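# Push the bottle-laden utility cart into the cold room

## Task

Roll the utility cart, keeping its bottles upright on it, through the open doorway until every part of the cart is inside the cold room. It fails if the cold room door touches the cart, if any glass bottle drops far, if the cold room door is slammed open or shut, or if the robot falls or finishes leaning.

## Robot and tools

ROBOT. A LinearBot: a base that can drive in any direction, a column about 1.7 m tall, and a carriage that rides up and down it (lift_m, 0 to 1 m). The carriage carries two six-joint arms, left and right, each ending in a five-finger hand. The arm bases sit about 0.57 m + lift_m above the floor, and some carriage parts hang about 0.15 m lower. A hand point can be up to 0.78 m from its shoulder but only about 0.4 m below its arm base. Parked arm: joints 1 to 6 = 0, 0.05, 0.05, 1.45, 0, 0; parked, the robot is about 0.85 m wide and 0.65 m long. Cameras: carriage_camera (fixed, forward, about 20 degrees down), left_wrist_camera and right_wrist_camera (on the little-finger side, aimed at the hand point).

FRAMES. Base frame: origin on the floor below the base centre, x forward, y left, z up, metres. left_hand and right_hand readings are hand points in this frame; they tend to read higher than the true hand, more so at long reach. Odometry frame = base frame at the start; base_odometry counts wheel turns only (slip counts as travel), heading in rad, left positive, -3.142 to 3.142.

move. Arguments: base, joints, speeds, min_time_s, cameras, blocking. base holds exactly one key, each a relative offset from where the base last measured itself: translate_m (forward +, -2 to 2 m), strafe_m (left +, -2 to 2 m), rotate_rad (counter-clockwise +, -6.3 to 6.3 rad). joints is a single object for both arms together, keyed by name, every value an absolute target: lift_m (m); left_/right_joint1_rad (-2.617 to 3.054, 0 forward, + turns left), joint2_rad (0 to 3.141, shoulder: 0 upper arm back and level, 1.57 upright, 3.14 forward), joint3_rad (0 to 3.141, elbow: 0 folded, 3.14 straight), joint4_rad (-1.57 to 1.57, wrist pitch, + lifts fingertips), joint5_rad (-1.57 to 1.57, wrist yaw, + turns fingertips right), joint6_rad (-2.094 to 2.094, roll about finger direction, + clockwise seen from the forearm). Hand keys per side, -1 to 1, +1 open: _hand_little, _ring, _middle, _index, _thumb_bend (+1 straight, -1 fully bent), _thumb_turn (+1 beside palm, -1 opposite the fingers). Settings with no motion: _hand_force_limit (-1 about 0 N to +1 at 10 N, 15 N for thumb motors) and _hand_speed (-0.96 to 1; starts at -0.8; use -0.94 or lower for gentle gripping). speeds caps top speed for this action only: translate_m and strafe_m 0.02 to 0.5 m/s, rotate_rad 0.05 to 1.57 rad/s, lift_m 0.02 to 0.27 m/s (default 0.25); otherwise the maximum. min_time_s (0.1 to 8 s) is the shortest duration of each arm motion; 2 or more gives straighter, slower hand paths. Actions time out after 14 s. blocking true (default) returns once everything is still; false returns within about 0.5 s while motion continues, and a later move only replaces targets it names. cameras: list of names or ["all"]; [] for none; omitted means all only for an action-free call.

wait: seconds 0 to 10, plus cameras; returns early once running moves settle. stop: brakes all your running motions (the base coasts a little first). zoom_image: camera plus region [x0, y0, x1, y1] in pixels of that camera's newest 672x504 image, at most 504 by 504. show_instructions: shows the reference pages (a left-hand diagram). finished_scene: ends the scene for good; the cart must stay fully inside with nothing holding it.

RESULTS. base_status and joint_status give done, moving, off_target (resting short, maybe still pushing), contact_stop or time_out (unrequested stops; the first result showing one cancels the remaining move, wait and finished_scene calls of that reply), not_followed ("joint command not followed": the arm would pass within millimetres of itself or the other arm), and limit_stop_at_motor_heat. on_its_own lists what the robot did unasked; "held at" is a target. motor_effort is percent of max, peak in brackets; drive_wheels sign is meaningless. <side>_hand_stopped_by gives six words (little, ring, middle, index, thumb_bend, thumb_turn): moving, target, force, stalled, fault. <side>_<motor>_load_n is fingertip force in N, + when pushed open; a dropped grip shows as loads near 0. MOTOR HOT warns at 75 °C; at 100 °C that arm goes limp for 30 to 60 s, then targets must be resent. A hand lifting by centimetres with no command means the robot is pitching.

CAUTIONS. Drive slowly near the cart, doorframe and door: at default speeds touching anything heavy counts as a hard hit, and a slow drive can shove loose furniture while still reporting done. Keep the cart level and gentle so glass bottles stay standing; never let the door swing into the cart or be slammed. Arms have no contact stop; blocked arms keep pushing, heat up, and snap forward when released. Park arms when idle; stretched arms heat within minutes, faster with load. Lower lift and folded arms keep the robot stable; pushing or pulling, high carriage, stretched or loaded arms and abrupt stops risk tipping. Driving away from a firmly gripped object can tip it forward. After a contact_stop, back off about 0.2 m along the reverse direction, perhaps several times. Arms pressing on each other, fingers included, can end the scene. With joint 2 below 0.8, swinging joint 1 outward by 0.5 rad or more can strike the column. Something may occasionally nudge a loose object.

Each tool is called after ">>>" as a command line: name --argument value for each argument, lists and objects as JSON in quotes; but a table of rows of numbers goes row by row, as --pt "numbers of a row", without its own name.

Reference images:

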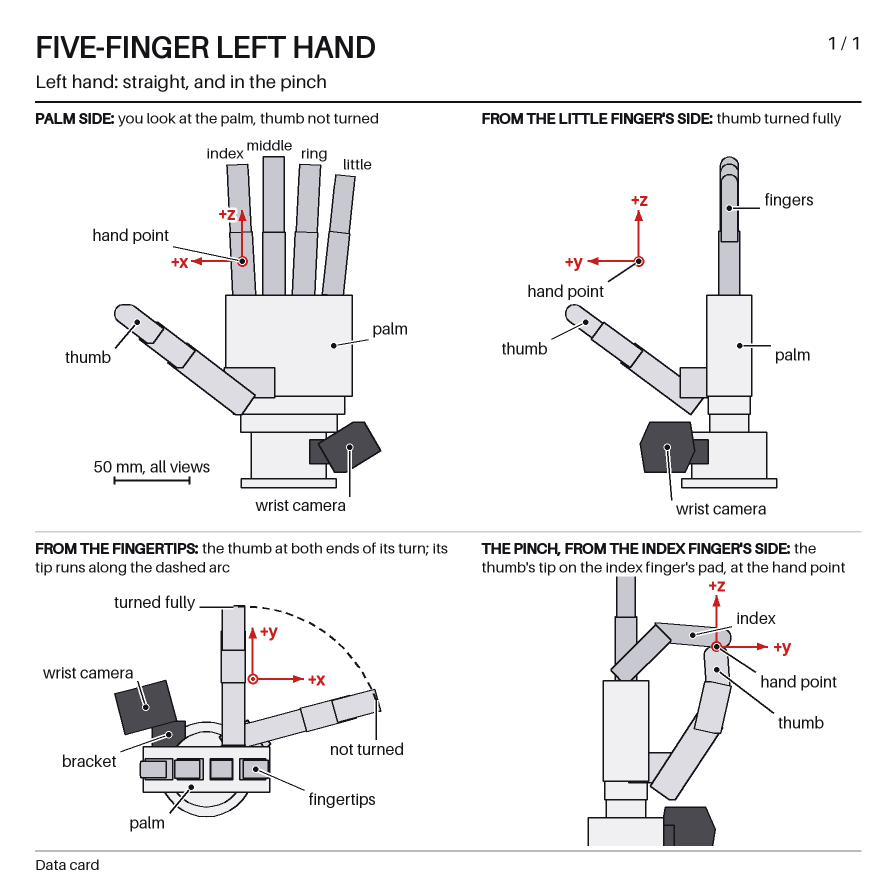

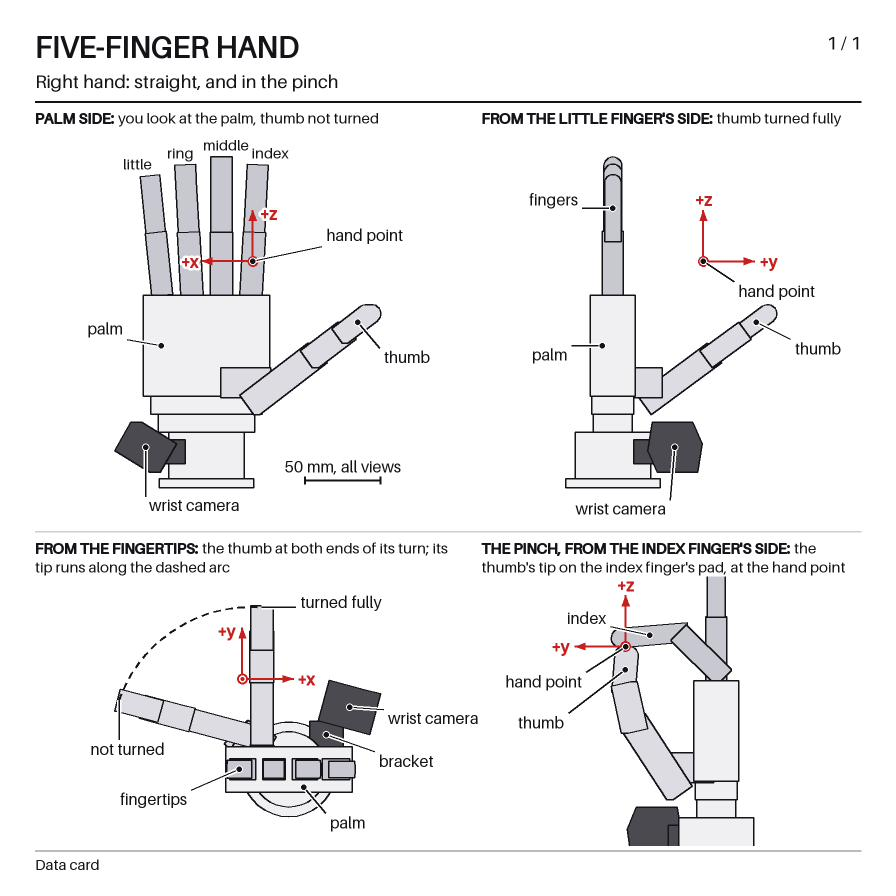

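## Session

>>> move

Scene clock: 0.00 s.
Joint torques (N m): no reading
base_odometry: x=+0.000 y=+0.000 heading=+0.000
base_status: not commanded
joint_positions: lift_m=+0.300 left_joint1_rad=+0.010 left_joint2_rad=+0.043 left_joint3_rad=+0.063 left_joint4_rad=+1.499 left_joint5_rad=-0.003 left_joint6_rad=+0.045 right_joint1_rad=-0.001 right_joint2_rad=+0.039 right_joint3_rad=+0.039 right_joint4_rad=+1.477 right_joint5_rad=+0.028 right_joint6_rad=-0.027 left_hand_little=+1.000 left_hand_ring=+1.000 left_hand_middle=+1.000 left_hand_index=+1.000 left_hand_thumb_turn=+1.000 left_hand_thumb_bend=+1.000 left_hand_force_limit=+0.000 left_hand_speed=-0.800 right_hand_little=+1.000 right_hand_ring=+1.000 right_hand_middle=+1.000 right_hand_index=+1.000 right_hand_thumb_turn=+1.000 right_hand_thumb_bend=+1.000 right_hand_force_limit=+0.000 right_hand_speed=-0.800
joint_status: not commanded
left_hand_stopped_by: target,target,target,target,target,target
right_hand_stopped_by: target,target,target,target,target,target
left_little_load_n: 0.0
left_ring_load_n: 0.0
left_middle_load_n: 0.0
left_index_load_n: 0.0
left_thumb_bend_load_n: 0.0
left_thumb_turn_load_n: 0.0
right_little_load_n: 0.0
right_ring_load_n: 0.0
right_middle_load_n: 0.0
right_index_load_n: 0.0
right_thumb_bend_load_n: 0.0
right_thumb_turn_load_n: 0.0
motor_effort: lift_m=+24 drive_wheels=-1
left_hand: x=+0.3015 y=+0.2875 z=+1.3250 quat_wxyz=(+0.726, -0.019, +0.018, -0.687) (m; base frame)
right_hand: x=+0.3132 y=-0.2907 z=+1.3162 quat_wxyz=(+0.696, -0.024, +0.043, -0.717) (m; base frame)
pictures: carriage_camera, left_wrist_camera, right_wrist_camera

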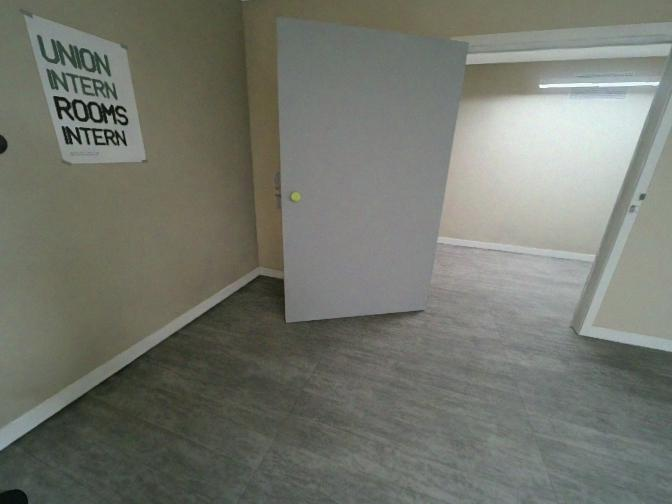

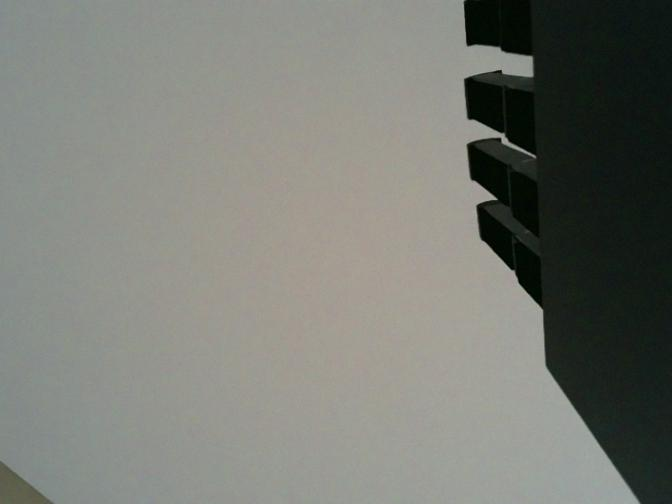

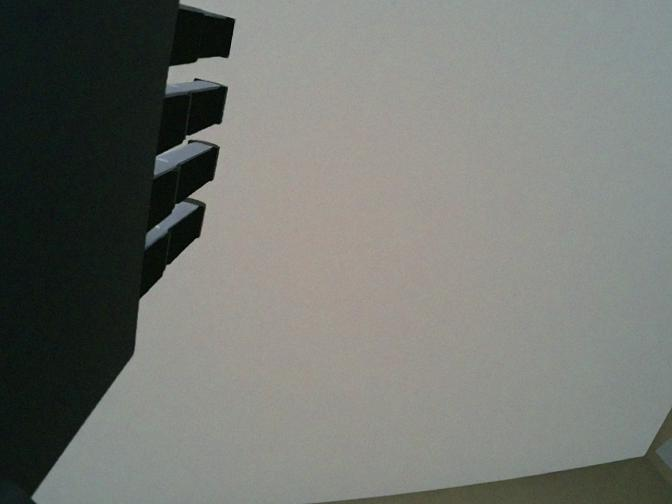

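>>> move --base '{"rotate_rad": -1.0}' --speeds '{"rotate_rad": 0.6}' --cameras '["carriage_camera"]'

Scene clock: 2.83 s.
Joint torques (N m): left_arm=[-0.32 3.63 5.39 -0.29 0.02 0.1] | right_arm=[-0.2 2.96 6.37 0.12 -0.04 0.07]
move: done
base_odometry: x=+0.000 y=+0.000 heading=-0.999
base_status: done
joint_positions: lift_m=+0.300 left_joint1_rad=+0.010 left_joint2_rad=+0.043 left_joint3_rad=+0.063 left_joint4_rad=+1.499 left_joint5_rad=-0.003 left_joint6_rad=+0.045 right_joint1_rad=-0.001 right_joint2_rad=+0.039 right_joint3_rad=+0.039 right_joint4_rad=+1.477 right_joint5_rad=+0.028 right_joint6_rad=-0.027 left_hand_little=+1.000 left_hand_ring=+1.000 left_hand_middle=+1.000 left_hand_index=+1.000 left_hand_thumb_turn=+1.000 left_hand_thumb_bend=+1.000 left_hand_force_limit=+0.000 left_hand_speed=-0.800 right_hand_little=+1.000 right_hand_ring=+1.000 right_hand_middle=+1.000 right_hand_index=+1.000 right_hand_thumb_turn=+1.000 right_hand_thumb_bend=+1.000 right_hand_force_limit=+0.000 right_hand_speed=-0.800
joint_status: not commanded
left_hand_stopped_by: target,target,target,target,target,target
right_hand_stopped_by: target,target,target,target,target,target
left_little_load_n: 0.0
left_ring_load_n: 0.0
left_middle_load_n: 0.0
left_index_load_n: 0.0
left_thumb_bend_load_n: 0.0
left_thumb_turn_load_n: 0.0
right_little_load_n: 0.0
right_ring_load_n: 0.0
right_middle_load_n: 0.0
right_index_load_n: 0.0
right_thumb_bend_load_n: 0.0
right_thumb_turn_load_n: 0.0
motor_effort: lift_m=+24(24) drive_wheels=+8(15)
left_hand: x=+0.3015 y=+0.2875 z=+1.3250 quat_wxyz=(+0.726, -0.019, +0.018, -0.687)
right_hand: x=+0.3134 y=-0.2907 z=+1.3161 quat_wxyz=(+0.696, -0.024, +0.043, -0.717)

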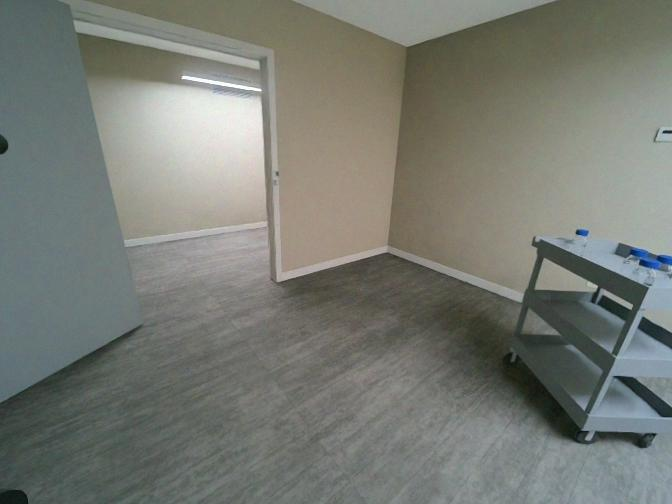

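>>> move --base '{"rotate_rad": -0.7}' --speeds '{"rotate_rad": 0.6}' --cameras '["carriage_camera"]'

>>> zoom_image --camera "carriage_camera" --region '[120, 100, 560, 500]'

Scene clock: 5.13 s.
Joint torques (N m): left_arm=[-0.2 3.63 5.49 -0.28 0.01 0.1] | right_arm=[-0.13 3.06 6.52 0.05 -0.04 0.05]
move: done
base_odometry: x=+0.000 y=+0.000 heading=-1.699
base_status: done
joint_positions: lift_m=+0.300 left_joint1_rad=+0.010 left_joint2_rad=+0.043 left_joint3_rad=+0.063 left_joint4_rad=+1.500 left_joint5_rad=-0.003 left_joint6_rad=+0.045 right_joint1_rad=-0.001 right_joint2_rad=+0.039 right_joint3_rad=+0.039 right_joint4_rad=+1.476 right_joint5_rad=+0.028 right_joint6_rad=-0.027 left_hand_little=+1.000 left_hand_ring=+1.000 left_hand_middle=+1.000 left_hand_index=+1.000 left_hand_thumb_turn=+1.000 left_hand_thumb_bend=+1.000 left_hand_force_limit=+0.000 left_hand_speed=-0.800 right_hand_little=+1.000 right_hand_ring=+1.000 right_hand_middle=+1.000 right_hand_index=+1.000 right_hand_thumb_turn=+1.000 right_hand_thumb_bend=+1.000 right_hand_force_limit=+0.000 right_hand_speed=-0.800
joint_status: not commanded
left_hand_stopped_by: target,target,target,target,target,target
right_hand_stopped_by: target,target,target,target,target,target
left_little_load_n: 0.0
left_ring_load_n: 0.0
left_middle_load_n: 0.0
left_index_load_n: 0.0
left_thumb_bend_load_n: 0.0
left_thumb_turn_load_n: 0.0
right_little_load_n: 0.0
right_ring_load_n: 0.0
right_middle_load_n: 0.0
right_index_load_n: 0.0
right_thumb_bend_load_n: 0.0
right_thumb_turn_load_n: 0.0
motor_effort: lift_m=+24(24) drive_wheels=+8(15)
left_hand: x=+0.3013 y=+0.2875 z=+1.3250 quat_wxyz=(+0.726, -0.019, +0.017, -0.687)
right_hand: x=+0.3135 y=-0.2907 z=+1.3161 quat_wxyz=(+0.696, -0.024, +0.043, -0.717)

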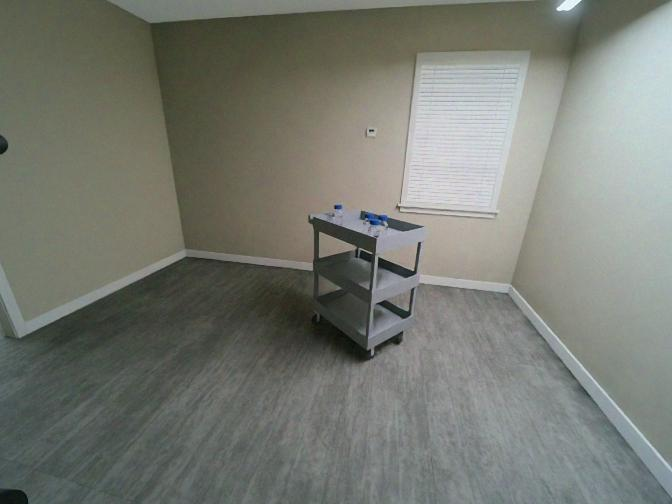

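Scaled by 1.145 from the camera's image (finer frame: 960x720).

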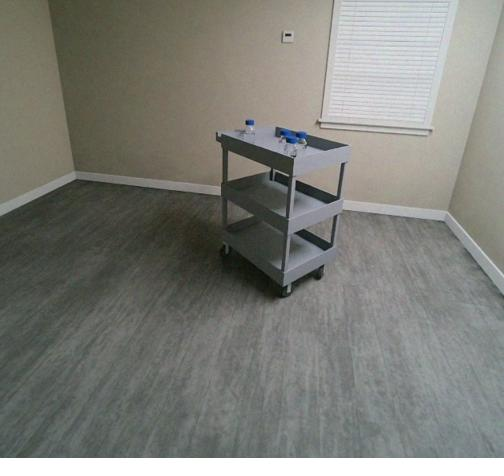

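>>> move --base '{"translate_m": 0.7}' --speeds '{"translate_m": 0.3}' --cameras '["carriage_camera"]'

>>> zoom_image --camera "carriage_camera" --region '[230, 180, 510, 460]'

Scene clock: 10.23 s.
Joint torques (N m): left_arm=[-0.18 3.63 5.49 -0.3 0.01 0.1] | right_arm=[-0.2 3.11 6.26 0.04 -0.04 0.06]
move: done
base_odometry: x=-0.091 y=-0.694 heading=-1.701
base_status: done
joint_positions: lift_m=+0.300 left_joint1_rad=+0.010 left_joint2_rad=+0.043 left_joint3_rad=+0.063 left_joint4_rad=+1.499 left_joint5_rad=-0.003 left_joint6_rad=+0.045 right_joint1_rad=-0.001 right_joint2_rad=+0.039 right_joint3_rad=+0.039 right_joint4_rad=+1.476 right_joint5_rad=+0.028 right_joint6_rad=-0.027 left_hand_little=+1.000 left_hand_ring=+1.000 left_hand_middle=+1.000 left_hand_index=+1.000 left_hand_thumb_turn=+1.000 left_hand_thumb_bend=+1.000 left_hand_force_limit=+0.000 left_hand_speed=-0.800 right_hand_little=+1.000 right_hand_ring=+1.000 right_hand_middle=+1.000 right_hand_index=+1.000 right_hand_thumb_turn=+1.000 right_hand_thumb_bend=+1.000 right_hand_force_limit=+0.000 right_hand_speed=-0.800
joint_status: not commanded
left_hand_stopped_by: target,target,target,target,target,target
right_hand_stopped_by: target,target,target,target,target,target
left_little_load_n: 0.0
left_ring_load_n: 0.0
left_middle_load_n: 0.0
left_index_load_n: 0.0
left_thumb_bend_load_n: 0.0
left_thumb_turn_load_n: 0.0
right_little_load_n: 0.0
right_ring_load_n: 0.0
right_middle_load_n: 0.0
right_index_load_n: 0.0
right_thumb_bend_load_n: 0.0
right_thumb_turn_load_n: 0.0
motor_effort: lift_m=+24(24) drive_wheels=-11(20)
left_hand: x=+0.3015 y=+0.2875 z=+1.3250 quat_wxyz=(+0.726, -0.019, +0.018, -0.687)
right_hand: x=+0.3136 y=-0.2907 z=+1.3160 quat_wxyz=(+0.696, -0.024, +0.043, -0.717)

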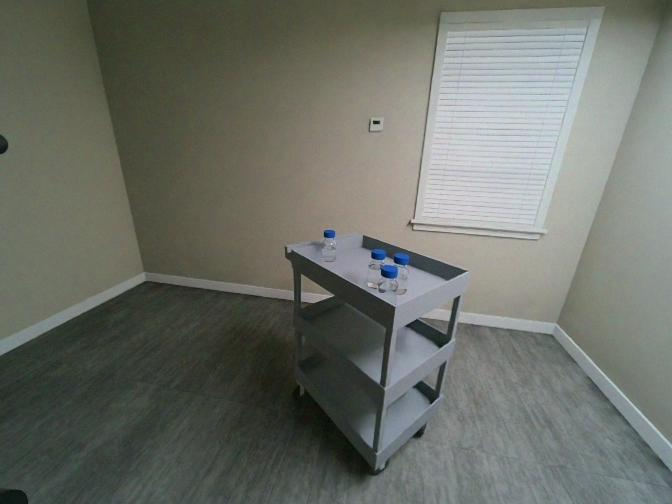

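Scaled by 1.800 from the camera's image (finer frame: 960x720).

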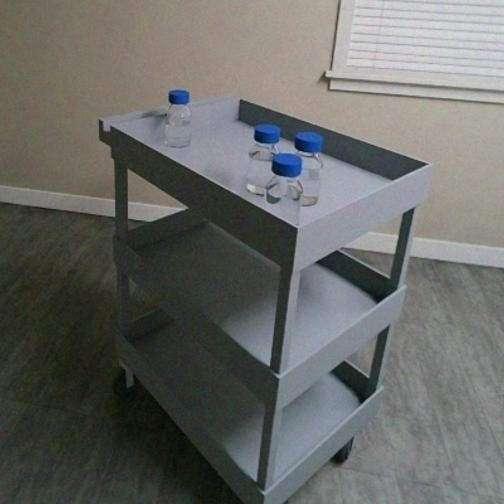

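>>> zoom_image --camera "carriage_camera" --region '[280, 370, 450, 490]'

>>> zoom_image --camera "carriage_camera" --region '[270, 220, 480, 340]'

Scaled by 2.965 from the camera's image (finer frame: 960x720).

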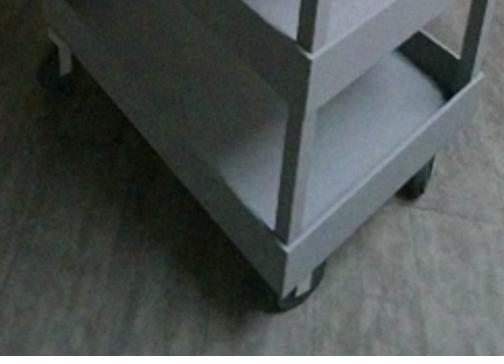

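Scaled by 2.400 from the camera's image (finer frame: 960x720).

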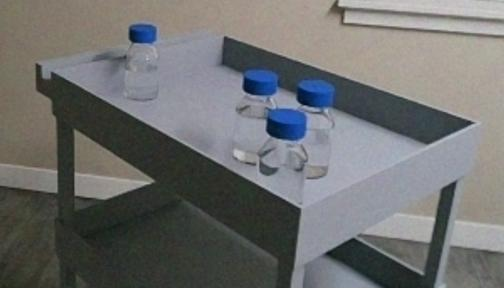

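>>> move --joints '{"right_joint1_rad": 0, "right_joint2_rad": 1.57, "right_joint3_rad": 1.57, "right_joint4_rad": 0, "right_joint5_rad": 0, "right_joint6_rad": 0, "left_joint1_rad": 0, "left_joint2_rad": 1.2, "left_joint3_rad": 0.9, "left_joint4_rad": 0.3, "left_joint5_rad": 0, "left_joint6_rad": 0}' --min_time_s 2.5

>>> move --joints '{"right_joint2_rad": 1.57, "right_joint3_rad": 0.9, "right_joint4_rad": 0.67, "left_joint2_rad": 1.8, "left_joint3_rad": 1.3, "left_joint4_rad": 0.5}' --min_time_s 2

Scene clock: 14.47 s.
Joint torques (N m): left_arm=[-0.87 -2.3 9.98 1.94 0.02 -0.03] | right_arm=[-0.08 -5.64 11.28 2.08 -0.17 0.19]
move: done
base_odometry: x=-0.091 y=-0.694 heading=-1.701
base_status: not commanded
joint_positions: lift_m=+0.300 left_joint1_rad=+0.007 left_joint2_rad=+1.192 left_joint3_rad=+0.876 left_joint4_rad=+0.314 left_joint5_rad=-0.003 left_joint6_rad=+0.013 right_joint1_rad=-0.001 right_joint2_rad=+1.565 right_joint3_rad=+1.538 right_joint4_rad=+0.006 right_joint5_rad=+0.012 right_joint6_rad=-0.010 left_hand_little=+1.000 left_hand_ring=+1.000 left_hand_middle=+1.000 left_hand_index=+1.000 left_hand_thumb_turn=+1.000 left_hand_thumb_bend=+1.000 left_hand_force_limit=+0.000 left_hand_speed=-0.800 right_hand_little=+1.000 right_hand_ring=+1.000 right_hand_middle=+1.000 right_hand_index=+1.000 right_hand_thumb_turn=+1.000 right_hand_thumb_bend=+1.000 right_hand_force_limit=+0.000 right_hand_speed=-0.800
joint_status: all done
left_hand_stopped_by: target,target,target,target,target,target
right_hand_stopped_by: target,target,target,target,target,target
left_little_load_n: 0.0
left_ring_load_n: 0.0
left_middle_load_n: 0.0
left_index_load_n: 0.0
left_thumb_bend_load_n: 0.0
left_thumb_turn_load_n: 0.0
right_little_load_n: 0.0
right_ring_load_n: 0.0
right_middle_load_n: 0.0
right_index_load_n: 0.0
right_thumb_bend_load_n: 0.0
right_thumb_turn_load_n: 0.0
motor_effort: lift_m=+24(24) drive_wheels=-11(11)
left_hand: x=+0.6683 y=+0.2878 z=+1.1488 quat_wxyz=(+0.505, -0.499, +0.502, -0.494)
right_hand: x=+0.7581 y=-0.2871 z=+1.2352 quat_wxyz=(+0.489, -0.504, +0.506, -0.500)
pictures: none

Scene clock: 16.80 s.
Joint torques (N m): left_arm=[-0.69 -5.91 9.73 2.11 0.03 -0.02] | right_arm=[-0.05 -5.7 6.8 2.16 -0.13 0.16]
move: done
base_odometry: x=-0.091 y=-0.694 heading=-1.700
base_status: not commanded
joint_positions: lift_m=+0.300 left_joint1_rad=+0.007 left_joint2_rad=+1.787 left_joint3_rad=+1.277 left_joint4_rad=+0.497 left_joint5_rad=-0.003 left_joint6_rad=+0.013 right_joint1_rad=-0.001 right_joint2_rad=+1.565 right_joint3_rad=+0.911 right_joint4_rad=+0.657 right_joint5_rad=+0.010 right_joint6_rad=-0.009 left_hand_little=+1.000 left_hand_ring=+1.000 left_hand_middle=+1.000 left_hand_index=+1.000 left_hand_thumb_turn=+1.000 left_hand_thumb_bend=+1.000 left_hand_force_limit=+0.000 left_hand_speed=-0.800 right_hand_little=+1.000 right_hand_ring=+1.000 right_hand_middle=+1.000 right_hand_index=+1.000 right_hand_thumb_turn=+1.000 right_hand_thumb_bend=+1.000 right_hand_force_limit=+0.000 right_hand_speed=-0.800
joint_status: all done
left_hand_stopped_by: target,target,target,target,target,target
right_hand_stopped_by: target,target,target,target,target,target
left_little_load_n: 0.0
left_ring_load_n: 0.0
left_middle_load_n: -0.5
left_index_load_n: 0.0
left_thumb_bend_load_n: 0.0
left_thumb_turn_load_n: -0.5
right_little_load_n: 0.0
right_ring_load_n: 0.0
right_middle_load_n: 0.5
right_index_load_n: 0.0
right_thumb_bend_load_n: 0.0
right_thumb_turn_load_n: 0.0
motor_effort: lift_m=+24(24) drive_wheels=-11(11)
left_hand: x=+0.8134 y=+0.2887 z=+1.1101 quat_wxyz=(+0.502, -0.502, +0.504, -0.491)
right_hand: x=+0.7440 y=-0.2867 z=+1.0867 quat_wxyz=(+0.495, -0.499, +0.500, -0.506)
pictures: none

>>> move --base '{"rotate_rad": 0.384}' --joints '{"right_joint1_rad": 0, "right_joint2_rad": 0.05, "right_joint3_rad": 0.05, "right_joint4_rad": 1.45, "left_joint1_rad": 0, "left_joint2_rad": 0.05, "left_joint3_rad": 0.05, "left_joint4_rad": 1.45}' --speeds '{"rotate_rad": 0.4}' --min_time_s 2

>>> move --base '{"strafe_m": -0.6}' --speeds '{"strafe_m": 0.2}' --cameras '["carriage_camera"]'

>>> zoom_image --camera "carriage_camera" --region '[250, 180, 590, 504]'

Scene clock: 21.40 s.
Joint torques (N m): left_arm=[-0.14 2.86 4.59 -0.01 0.03 -0.01] | right_arm=[-0.01 2.41 5.22 0.22 -0.1 0.16]
move: done
base_odometry: x=-0.091 y=-0.694 heading=-1.317
base_status: done
joint_positions: lift_m=+0.300 left_joint1_rad=+0.000 left_joint2_rad=+0.057 left_joint3_rad=+0.060 left_joint4_rad=+1.441 left_joint5_rad=-0.002 left_joint6_rad=+0.013 right_joint1_rad=-0.003 right_joint2_rad=+0.055 right_joint3_rad=+0.060 right_joint4_rad=+1.441 right_joint5_rad=+0.006 right_joint6_rad=-0.009 left_hand_little=+1.000 left_hand_ring=+1.000 left_hand_middle=+1.000 left_hand_index=+1.000 left_hand_thumb_turn=+1.000 left_hand_thumb_bend=+1.000 left_hand_force_limit=+0.000 left_hand_speed=-0.800 right_hand_little=+1.000 right_hand_ring=+1.000 right_hand_middle=+1.000 right_hand_index=+1.000 right_hand_thumb_turn=+1.000 right_hand_thumb_bend=+1.000 right_hand_force_limit=+0.000 right_hand_speed=-0.800
joint_status: all done
left_hand_stopped_by: target,target,target,target,target,target
right_hand_stopped_by: target,target,target,target,target,target
left_little_load_n: 0.0
left_ring_load_n: 0.0
left_middle_load_n: 0.0
left_index_load_n: 0.0
left_thumb_bend_load_n: 0.0
left_thumb_turn_load_n: 0.0
right_little_load_n: 0.0
right_ring_load_n: 0.0
right_middle_load_n: 0.0
right_index_load_n: 0.0
right_thumb_bend_load_n: 0.0
right_thumb_turn_load_n: 0.0
motor_effort: lift_m=+24(24) drive_wheels=+9(13)
left_hand: x=+0.3215 y=+0.2847 z=+1.3180 quat_wxyz=(+0.710, -0.046, +0.045, -0.701)
right_hand: x=+0.3209 y=-0.2856 z=+1.3183 quat_wxyz=(+0.701, -0.042, +0.047, -0.710)
pictures: none

Scene clock: 25.50 s.
Joint torques (N m): left_arm=[-0.12 2.86 4.64 -0.06 0.04 -0.02] | right_arm=[-0.12 2.44 5.16 0.26 -0.1 0.2]
move: done
base_odometry: x=-0.672 y=-0.846 heading=-1.315
base_status: done
joint_positions: lift_m=+0.300 left_joint1_rad=+0.000 left_joint2_rad=+0.057 left_joint3_rad=+0.060 left_joint4_rad=+1.446 left_joint5_rad=-0.002 left_joint6_rad=+0.013 right_joint1_rad=-0.003 right_joint2_rad=+0.055 right_joint3_rad=+0.059 right_joint4_rad=+1.445 right_joint5_rad=+0.006 right_joint6_rad=-0.009 left_hand_little=+1.000 left_hand_ring=+1.000 left_hand_middle=+1.000 left_hand_index=+1.000 left_hand_thumb_turn=+1.000 left_hand_thumb_bend=+1.000 left_hand_force_limit=+0.000 left_hand_speed=-0.800 right_hand_little=+1.000 right_hand_ring=+1.000 right_hand_middle=+1.000 right_hand_index=+1.000 right_hand_thumb_turn=+1.000 right_hand_thumb_bend=+1.000 right_hand_force_limit=+0.000 right_hand_speed=-0.800
joint_status: not commanded
left_hand_stopped_by: target,target,target,target,target,target
right_hand_stopped_by: target,target,target,target,target,target
left_little_load_n: 0.0
left_ring_load_n: 0.0
left_middle_load_n: 0.0
left_index_load_n: 0.0
left_thumb_bend_load_n: 0.0
left_thumb_turn_load_n: 0.0
right_little_load_n: 0.0
right_ring_load_n: 0.0
right_middle_load_n: 0.0
right_index_load_n: 0.0
right_thumb_bend_load_n: 0.0
right_thumb_turn_load_n: 0.0
motor_effort: lift_m=+24(24) drive_wheels=-10(16)
left_hand: x=+0.3199 y=+0.2847 z=+1.3186 quat_wxyz=(+0.710, -0.043, +0.042, -0.701)
right_hand: x=+0.3199 y=-0.2855 z=+1.3185 quat_wxyz=(+0.701, -0.041, +0.045, -0.710)

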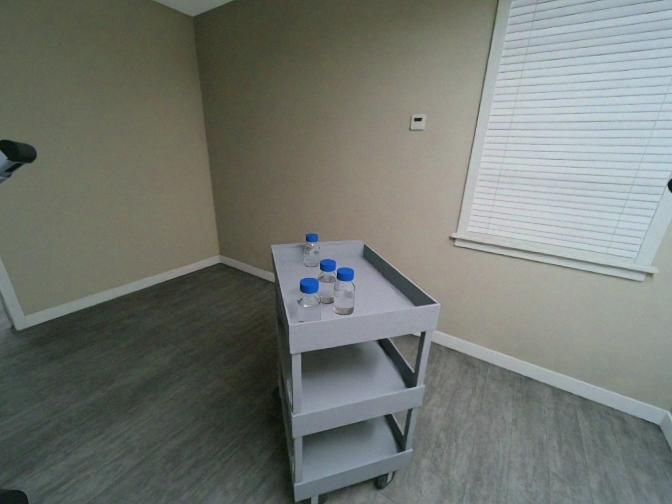

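Scaled by 1.482 from the camera's image (finer frame: 960x720).

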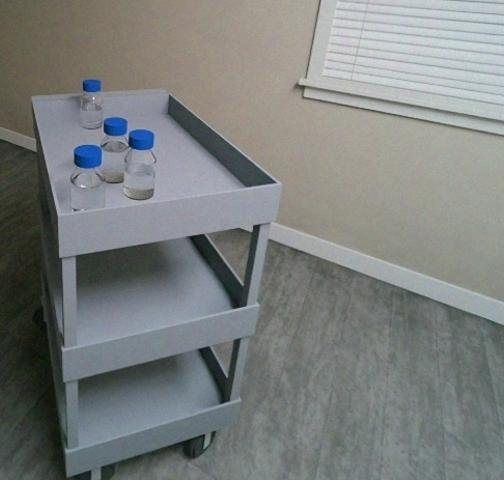

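>>> move --base '{"translate_m": -0.2}' --joints '{"lift_m": 0.0}' --speeds '{"translate_m": 0.2}' --cameras '["carriage_camera"]'

>>> zoom_image --camera "carriage_camera" --region '[240, 140, 480, 320]'

>>> zoom_image --camera "carriage_camera" --region '[240, 300, 480, 480]'

Scene clock: 28.63 s.
Joint torques (N m): left_arm=[-0.1 3.32 4.96 -0.11 0.03 -0.03] | right_arm=[0.03 2.69 5.53 0.17 -0.09 0.13]
move: done
base_odometry: x=-0.722 y=-0.653 heading=-1.315
base_status: done
joint_positions: lift_m=+0.001 left_joint1_rad=+0.000 left_joint2_rad=+0.053 left_joint3_rad=+0.055 left_joint4_rad=+1.450 left_joint5_rad=-0.002 left_joint6_rad=+0.013 right_joint1_rad=-0.003 right_joint2_rad=+0.052 right_joint3_rad=+0.055 right_joint4_rad=+1.449 right_joint5_rad=+0.006 right_joint6_rad=-0.009 left_hand_little=+1.000 left_hand_ring=+1.000 left_hand_middle=+1.000 left_hand_index=+1.000 left_hand_thumb_turn=+1.000 left_hand_thumb_bend=+1.000 left_hand_force_limit=+0.000 left_hand_speed=-0.800 right_hand_little=+1.000 right_hand_ring=+1.000 right_hand_middle=+1.000 right_hand_index=+1.000 right_hand_thumb_turn=+1.000 right_hand_thumb_bend=+1.000 right_hand_force_limit=+0.000 right_hand_speed=-0.800
joint_status: all done
joint sent to its limit — lift_m, lower limit.
left_hand_stopped_by: target,target,target,target,target,target
right_hand_stopped_by: target,target,target,target,target,target
left_little_load_n: 0.0
left_ring_load_n: 0.0
left_middle_load_n: 0.0
left_index_load_n: 0.0
left_thumb_bend_load_n: 0.0
left_thumb_turn_load_n: 0.5
right_little_load_n: -0.5
right_ring_load_n: 0.0
right_middle_load_n: -0.5
right_index_load_n: 0.0
right_thumb_bend_load_n: 0.0
right_thumb_turn_load_n: -0.5
motor_effort: lift_m=+23(27) drive_wheels=-1(12)
left_hand: x=+0.3192 y=+0.2847 z=+1.0190 quat_wxyz=(+0.710, -0.043, +0.041, -0.701)
right_hand: x=+0.3191 y=-0.2855 z=+1.0192 quat_wxyz=(+0.701, -0.040, +0.044, -0.710)
carriage_camera: T_world_to_cam=[[0.05534, -0.99816, 0.02472, -0.03466], [-0.33489, -0.04188, -0.94133, 0.97518], [0.94063, 0.04382, -0.33659, 0.2065]] pos_world=[0.13425, -0.0028, 0.98833]

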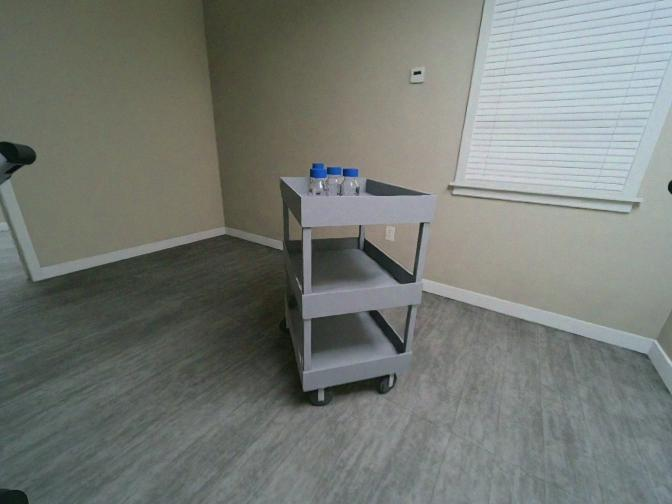

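Scaled by 2.100 from the camera's image (finer frame: 960x720).

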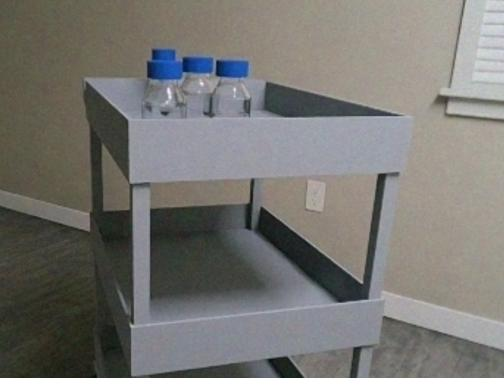

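Scaled by 2.100 from the camera's image (finer frame: 960x720).

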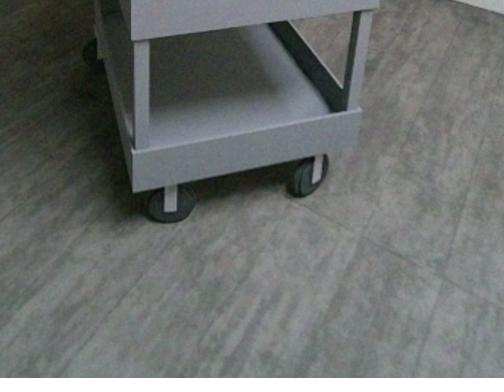

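>>> move --joints '{"left_joint1_rad": -0.405, "left_joint2_rad": 2.298, "left_joint3_rad": 0.813, "left_joint4_rad": 1.485, "left_joint5_rad": -0.575, "left_joint6_rad": -1.57, "right_joint1_rad": -0.05, "right_joint2_rad": 2.511, "right_joint3_rad": 1.38, "right_joint4_rad": 1.13, "right_joint5_rad": -0.05, "right_joint6_rad": 1.57, "left_hand_thumb_turn": -1, "right_hand_thumb_turn": -1, "left_hand_speed": -0.3, "right_hand_speed": -0.3}' --min_time_s 4 --cameras '["all"]'

Scene clock: 34.37 s.
Joint torques (N m): left_arm=[-0.69 -6.23 4.89 2.02 -0.13 -0.05] | right_arm=[-0.8 -10 8.35 2.14 -0.17 0.22]
move: done
base_odometry: x=-0.722 y=-0.653 heading=-1.316
base_status: not commanded
joint_positions: lift_m=+0.001 left_joint1_rad=-0.399 left_joint2_rad=+2.284 left_joint3_rad=+0.799 left_joint4_rad=+1.481 left_joint5_rad=-0.562 left_joint6_rad=-1.556 right_joint1_rad=-0.042 right_joint2_rad=+2.502 right_joint3_rad=+1.356 right_joint4_rad=+1.131 right_joint5_rad=-0.038 right_joint6_rad=+1.560 left_hand_little=+1.000 left_hand_ring=+1.000 left_hand_middle=+1.000 left_hand_index=+1.000 left_hand_thumb_turn=-1.000 left_hand_thumb_bend=+1.000 left_hand_force_limit=+0.000 left_hand_speed=-0.300 right_hand_little=+1.000 right_hand_ring=+1.000 right_hand_middle=+1.000 right_hand_index=+1.000 right_hand_thumb_turn=-1.000 right_hand_thumb_bend=+1.000 right_hand_force_limit=+0.000 right_hand_speed=-0.300
joint_status: all done
left_hand_stopped_by: target,target,target,target,target,target
right_hand_stopped_by: target,target,target,target,target,target
left_little_load_n: 0.0
left_ring_load_n: 0.0
left_middle_load_n: 0.0
left_index_load_n: 0.0
left_thumb_bend_load_n: 0.0
left_thumb_turn_load_n: 0.0
right_little_load_n: 0.0
right_ring_load_n: 0.0
right_middle_load_n: 0.0
right_index_load_n: 0.0
right_thumb_bend_load_n: 0.0
right_thumb_turn_load_n: 0.0
motor_effort: lift_m=+23(23) drive_wheels=+1(1)
left_hand: x=+0.7479 y=+0.1512 z=+0.6750 quat_wxyz=(+0.063, -0.706, -0.052, -0.703)
right_hand: x=+0.8818 y=-0.2742 z=+0.6703 quat_wxyz=(+0.702, -0.002, +0.712, -0.005)
pictures: carriage_camera, left_wrist_camera, right_wrist_camera
carriage_camera: T_world_to_cam=[[0.05534, -0.99816, 0.02472, -0.03466], [-0.33489, -0.04188, -0.94133, 0.97518], [0.94063, 0.04382, -0.33659, 0.2065]] pos_world=[0.13425, -0.0028, 0.98833]
left_wrist_camera: T_world_to_cam=[[-0.12126, 0.95973, 0.2534, -0.2223], [-0.34517, -0.28012, 0.89576, -0.28086], [0.93067, 0.02116, 0.36524, -0.82902]] pos_world=[0.64764, 0.15221, 0.61071]
right_wrist_camera: T_world_to_cam=[[-0.01104, 0.95481, -0.29701, 0.46769], [-0.35998, 0.27332, 0.89203, -0.18652], [0.9329, 0.11676, 0.34069, -0.9039]] pos_world=[0.78126, -0.29004, 0.61324]

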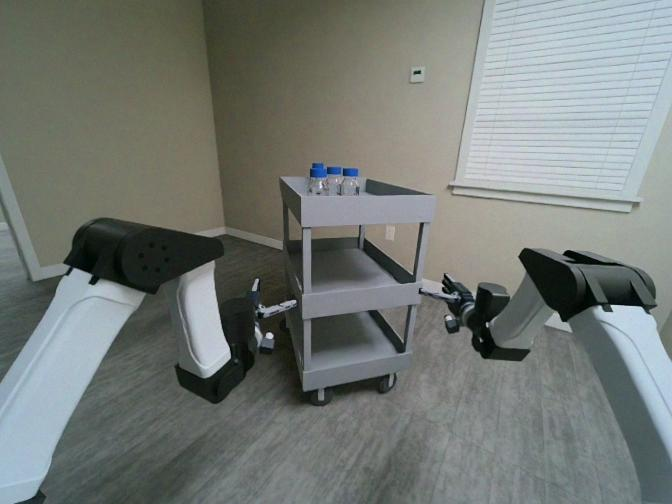

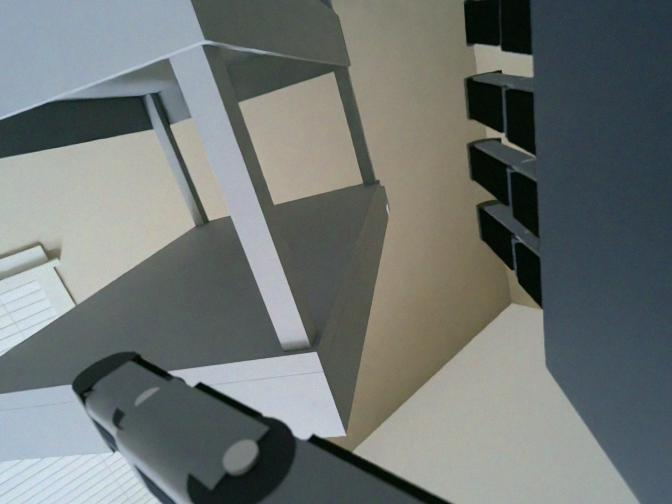

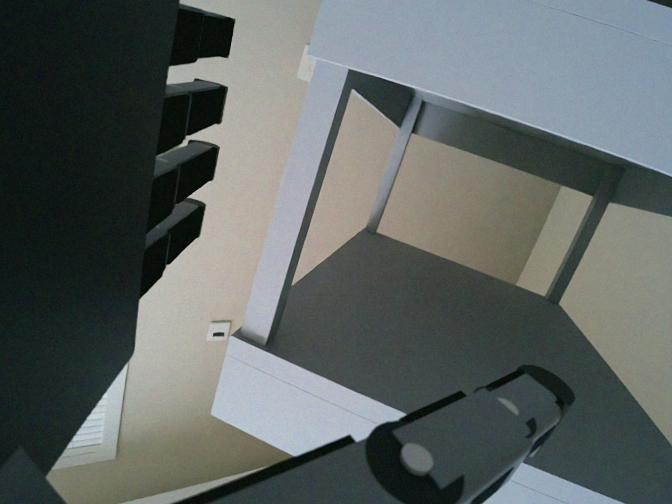

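>>> move --joints '{"left_joint1_rad": -0.548, "left_joint2_rad": 2.34, "left_joint3_rad": 0.935, "left_joint4_rad": 1.407, "left_joint5_rad": -0.712, "left_joint6_rad": -1.57}' --base '{"translate_m": 0.09}' --speeds '{"translate_m": 0.08}' --min_time_s 1.5 --cameras '["all"]'

Scene clock: 37.03 s.
Joint torques (N m): left_arm=[-0.76 -6.67 5.26 1.76 -0.13 -0.07] | right_arm=[-0.72 -10.04 8.23 2.17 -0.15 0.19]
move: done
base_odometry: x=-0.699 y=-0.740 heading=-1.315
base_status: done
joint_positions: lift_m=+0.001 left_joint1_rad=-0.542 left_joint2_rad=+2.325 left_joint3_rad=+0.921 left_joint4_rad=+1.420 left_joint5_rad=-0.698 left_joint6_rad=-1.557 right_joint1_rad=-0.044 right_joint2_rad=+2.502 right_joint3_rad=+1.356 right_joint4_rad=+1.128 right_joint5_rad=-0.040 right_joint6_rad=+1.561 left_hand_little=+1.000 left_hand_ring=+1.000 left_hand_middle=+1.000 left_hand_index=+1.000 left_hand_thumb_turn=-1.000 left_hand_thumb_bend=+1.000 left_hand_force_limit=+0.000 left_hand_speed=-0.300 right_hand_little=+1.000 right_hand_ring=+1.000 right_hand_middle=+1.000 right_hand_index=+1.000 right_hand_thumb_turn=-1.000 right_hand_thumb_bend=+1.000 right_hand_force_limit=+0.000 right_hand_speed=-0.300
joint_status: all done
left_hand_stopped_by: target,target,target,target,target,target
right_hand_stopped_by: target,target,target,target,target,target
left_little_load_n: 0.0
left_ring_load_n: 0.0
left_middle_load_n: 0.0
left_index_load_n: 0.0
left_thumb_bend_load_n: 0.0
left_thumb_turn_load_n: 0.0
right_little_load_n: 0.0
right_ring_load_n: 0.0
right_middle_load_n: 0.0
right_index_load_n: 0.0
right_thumb_bend_load_n: 0.0
right_thumb_turn_load_n: -0.5
motor_effort: lift_m=+23(23) drive_wheels=-7(8)
left_hand: x=+0.7478 y=+0.0917 z=+0.6800 quat_wxyz=(+0.057, -0.701, -0.053, -0.709)
right_hand: x=+0.8819 y=-0.2752 z=+0.6694 quat_wxyz=(+0.700, -0.002, +0.714, -0.005)
pictures: carriage_camera, left_wrist_camera, right_wrist_camera
carriage_camera: T_world_to_cam=[[0.05534, -0.99816, 0.02472, -0.03466], [-0.33489, -0.04188, -0.94133, 0.97518], [0.94063, 0.04382, -0.33659, 0.2065]] pos_world=[0.13425, -0.0028, 0.98833]
left_wrist_camera: T_world_to_cam=[[-0.11872, 0.96301, 0.24192, -0.161], [-0.36168, -0.26885, 0.8927, -0.28862], [0.92471, 0.01848, 0.38022, -0.83498]] pos_world=[0.64862, 0.09288, 0.61408]
right_wrist_camera: T_world_to_cam=[[-0.01171, 0.9552, -0.29572, 0.46823], [-0.35644, 0.27232, 0.89375, -0.18989], [0.93425, 0.11587, 0.33728, -0.90273]] pos_world=[0.78117, -0.29094, 0.61265]

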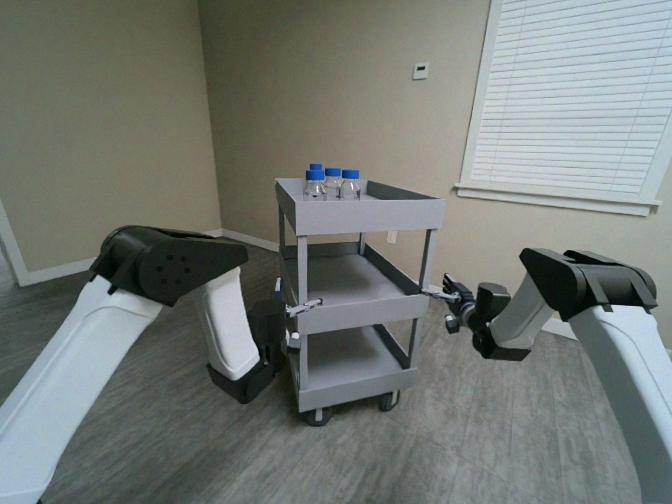

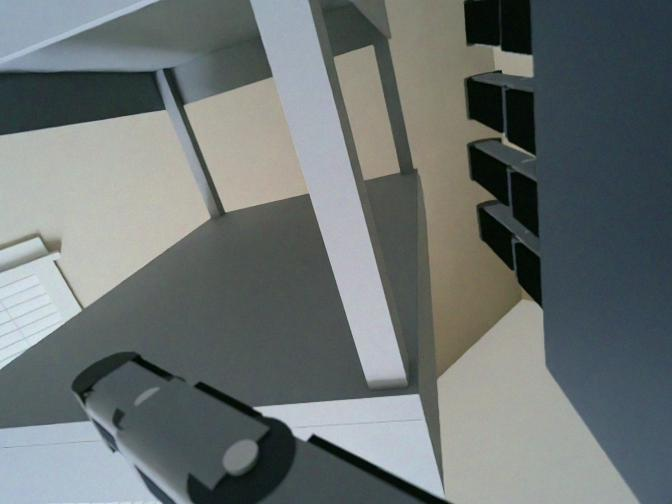

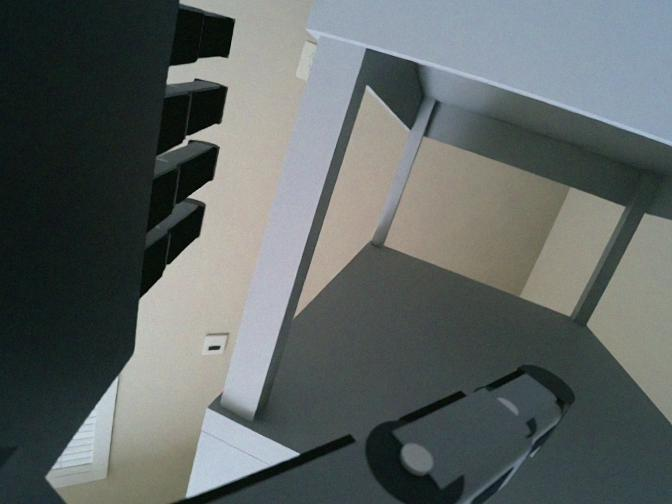

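>>> move --base '{"translate_m": 0.11}' --speeds '{"translate_m": 0.06}' --cameras '["all"]'

Scene clock: 41.47 s.
Joint torques (N m): left_arm=[-0.8 -6.65 5.16 1.84 -0.12 -0.1] | right_arm=[-0.64 -10.37 8.13 2.14 -0.16 0.18]
move: done
base_odometry: x=-0.672 y=-0.846 heading=-1.316
base_status: done
joint_positions: lift_m=+0.001 left_joint1_rad=-0.543 left_joint2_rad=+2.327 left_joint3_rad=+0.922 left_joint4_rad=+1.414 left_joint5_rad=-0.701 left_joint6_rad=-1.557 right_joint1_rad=-0.044 right_joint2_rad=+2.504 right_joint3_rad=+1.358 right_joint4_rad=+1.126 right_joint5_rad=-0.040 right_joint6_rad=+1.561 left_hand_little=+1.000 left_hand_ring=+1.000 left_hand_middle=+1.000 left_hand_index=+1.000 left_hand_thumb_turn=-1.000 left_hand_thumb_bend=+1.000 left_hand_force_limit=+0.000 left_hand_speed=-0.300 right_hand_little=+1.000 right_hand_ring=+1.000 right_hand_middle=+1.000 right_hand_index=+1.000 right_hand_thumb_turn=-1.000 right_hand_thumb_bend=+1.000 right_hand_force_limit=+0.000 right_hand_speed=-0.300
joint_status: not commanded
left_hand_stopped_by: target,target,target,target,target,target
right_hand_stopped_by: target,target,target,target,target,target
left_little_load_n: 0.0
left_ring_load_n: 0.0
left_middle_load_n: 0.0
left_index_load_n: 0.0
left_thumb_bend_load_n: 0.0
left_thumb_turn_load_n: 0.0
right_little_load_n: 0.0
right_ring_load_n: 0.0
right_middle_load_n: 0.0
right_index_load_n: 0.0
right_thumb_bend_load_n: 0.0
right_thumb_turn_load_n: -0.5
motor_effort: lift_m=+23(23) drive_wheels=-8(12)
left_hand: x=+0.7479 y=+0.0916 z=+0.6778 quat_wxyz=(+0.059, -0.703, -0.053, -0.707)
right_hand: x=+0.8823 y=-0.2752 z=+0.6688 quat_wxyz=(+0.700, -0.002, +0.714, -0.005)
pictures: carriage_camera, left_wrist_camera, right_wrist_camera
carriage_camera: T_world_to_cam=[[0.05534, -0.99816, 0.02472, -0.03466], [-0.33489, -0.04188, -0.94133, 0.97518], [0.94063, 0.04382, -0.33659, 0.2065]] pos_world=[0.13425, -0.0028, 0.98833]
left_wrist_camera: T_world_to_cam=[[-0.11911, 0.96193, 0.24599, -0.1627], [-0.35596, -0.27265, 0.89384, -0.2914], [0.92688, 0.0189, 0.37488, -0.83225]] pos_world=[0.64829, 0.09279, 0.61249]
right_wrist_camera: T_world_to_cam=[[-0.01208, 0.95524, -0.29559, 0.4683], [-0.35547, 0.2722, 0.89418, -0.19039], [0.93461, 0.11587, 0.33627, -0.90251]] pos_world=[0.78147, -0.29094, 0.61215]

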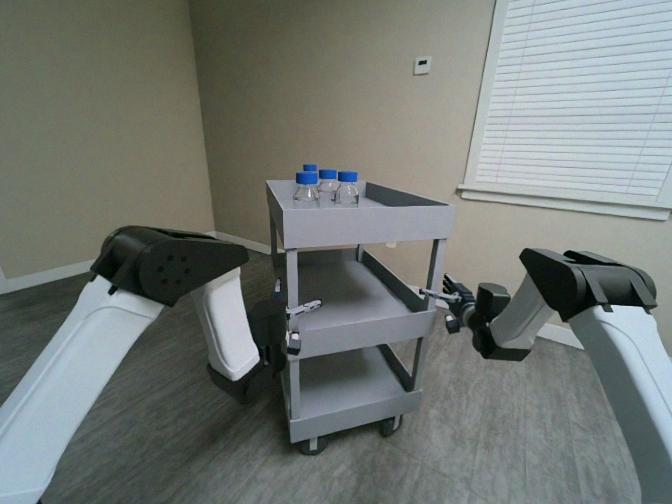

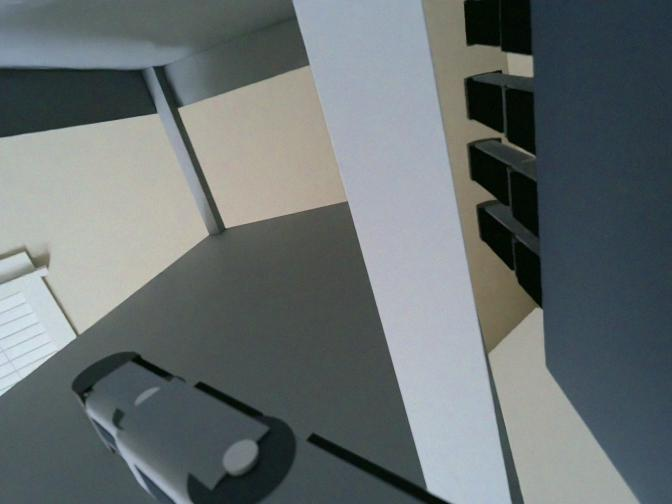

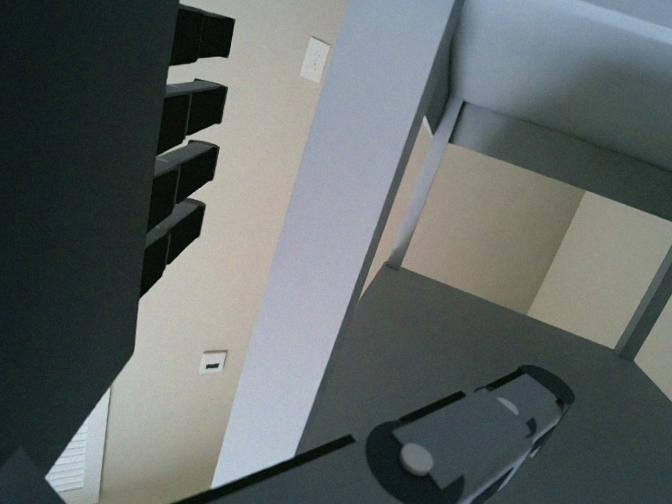

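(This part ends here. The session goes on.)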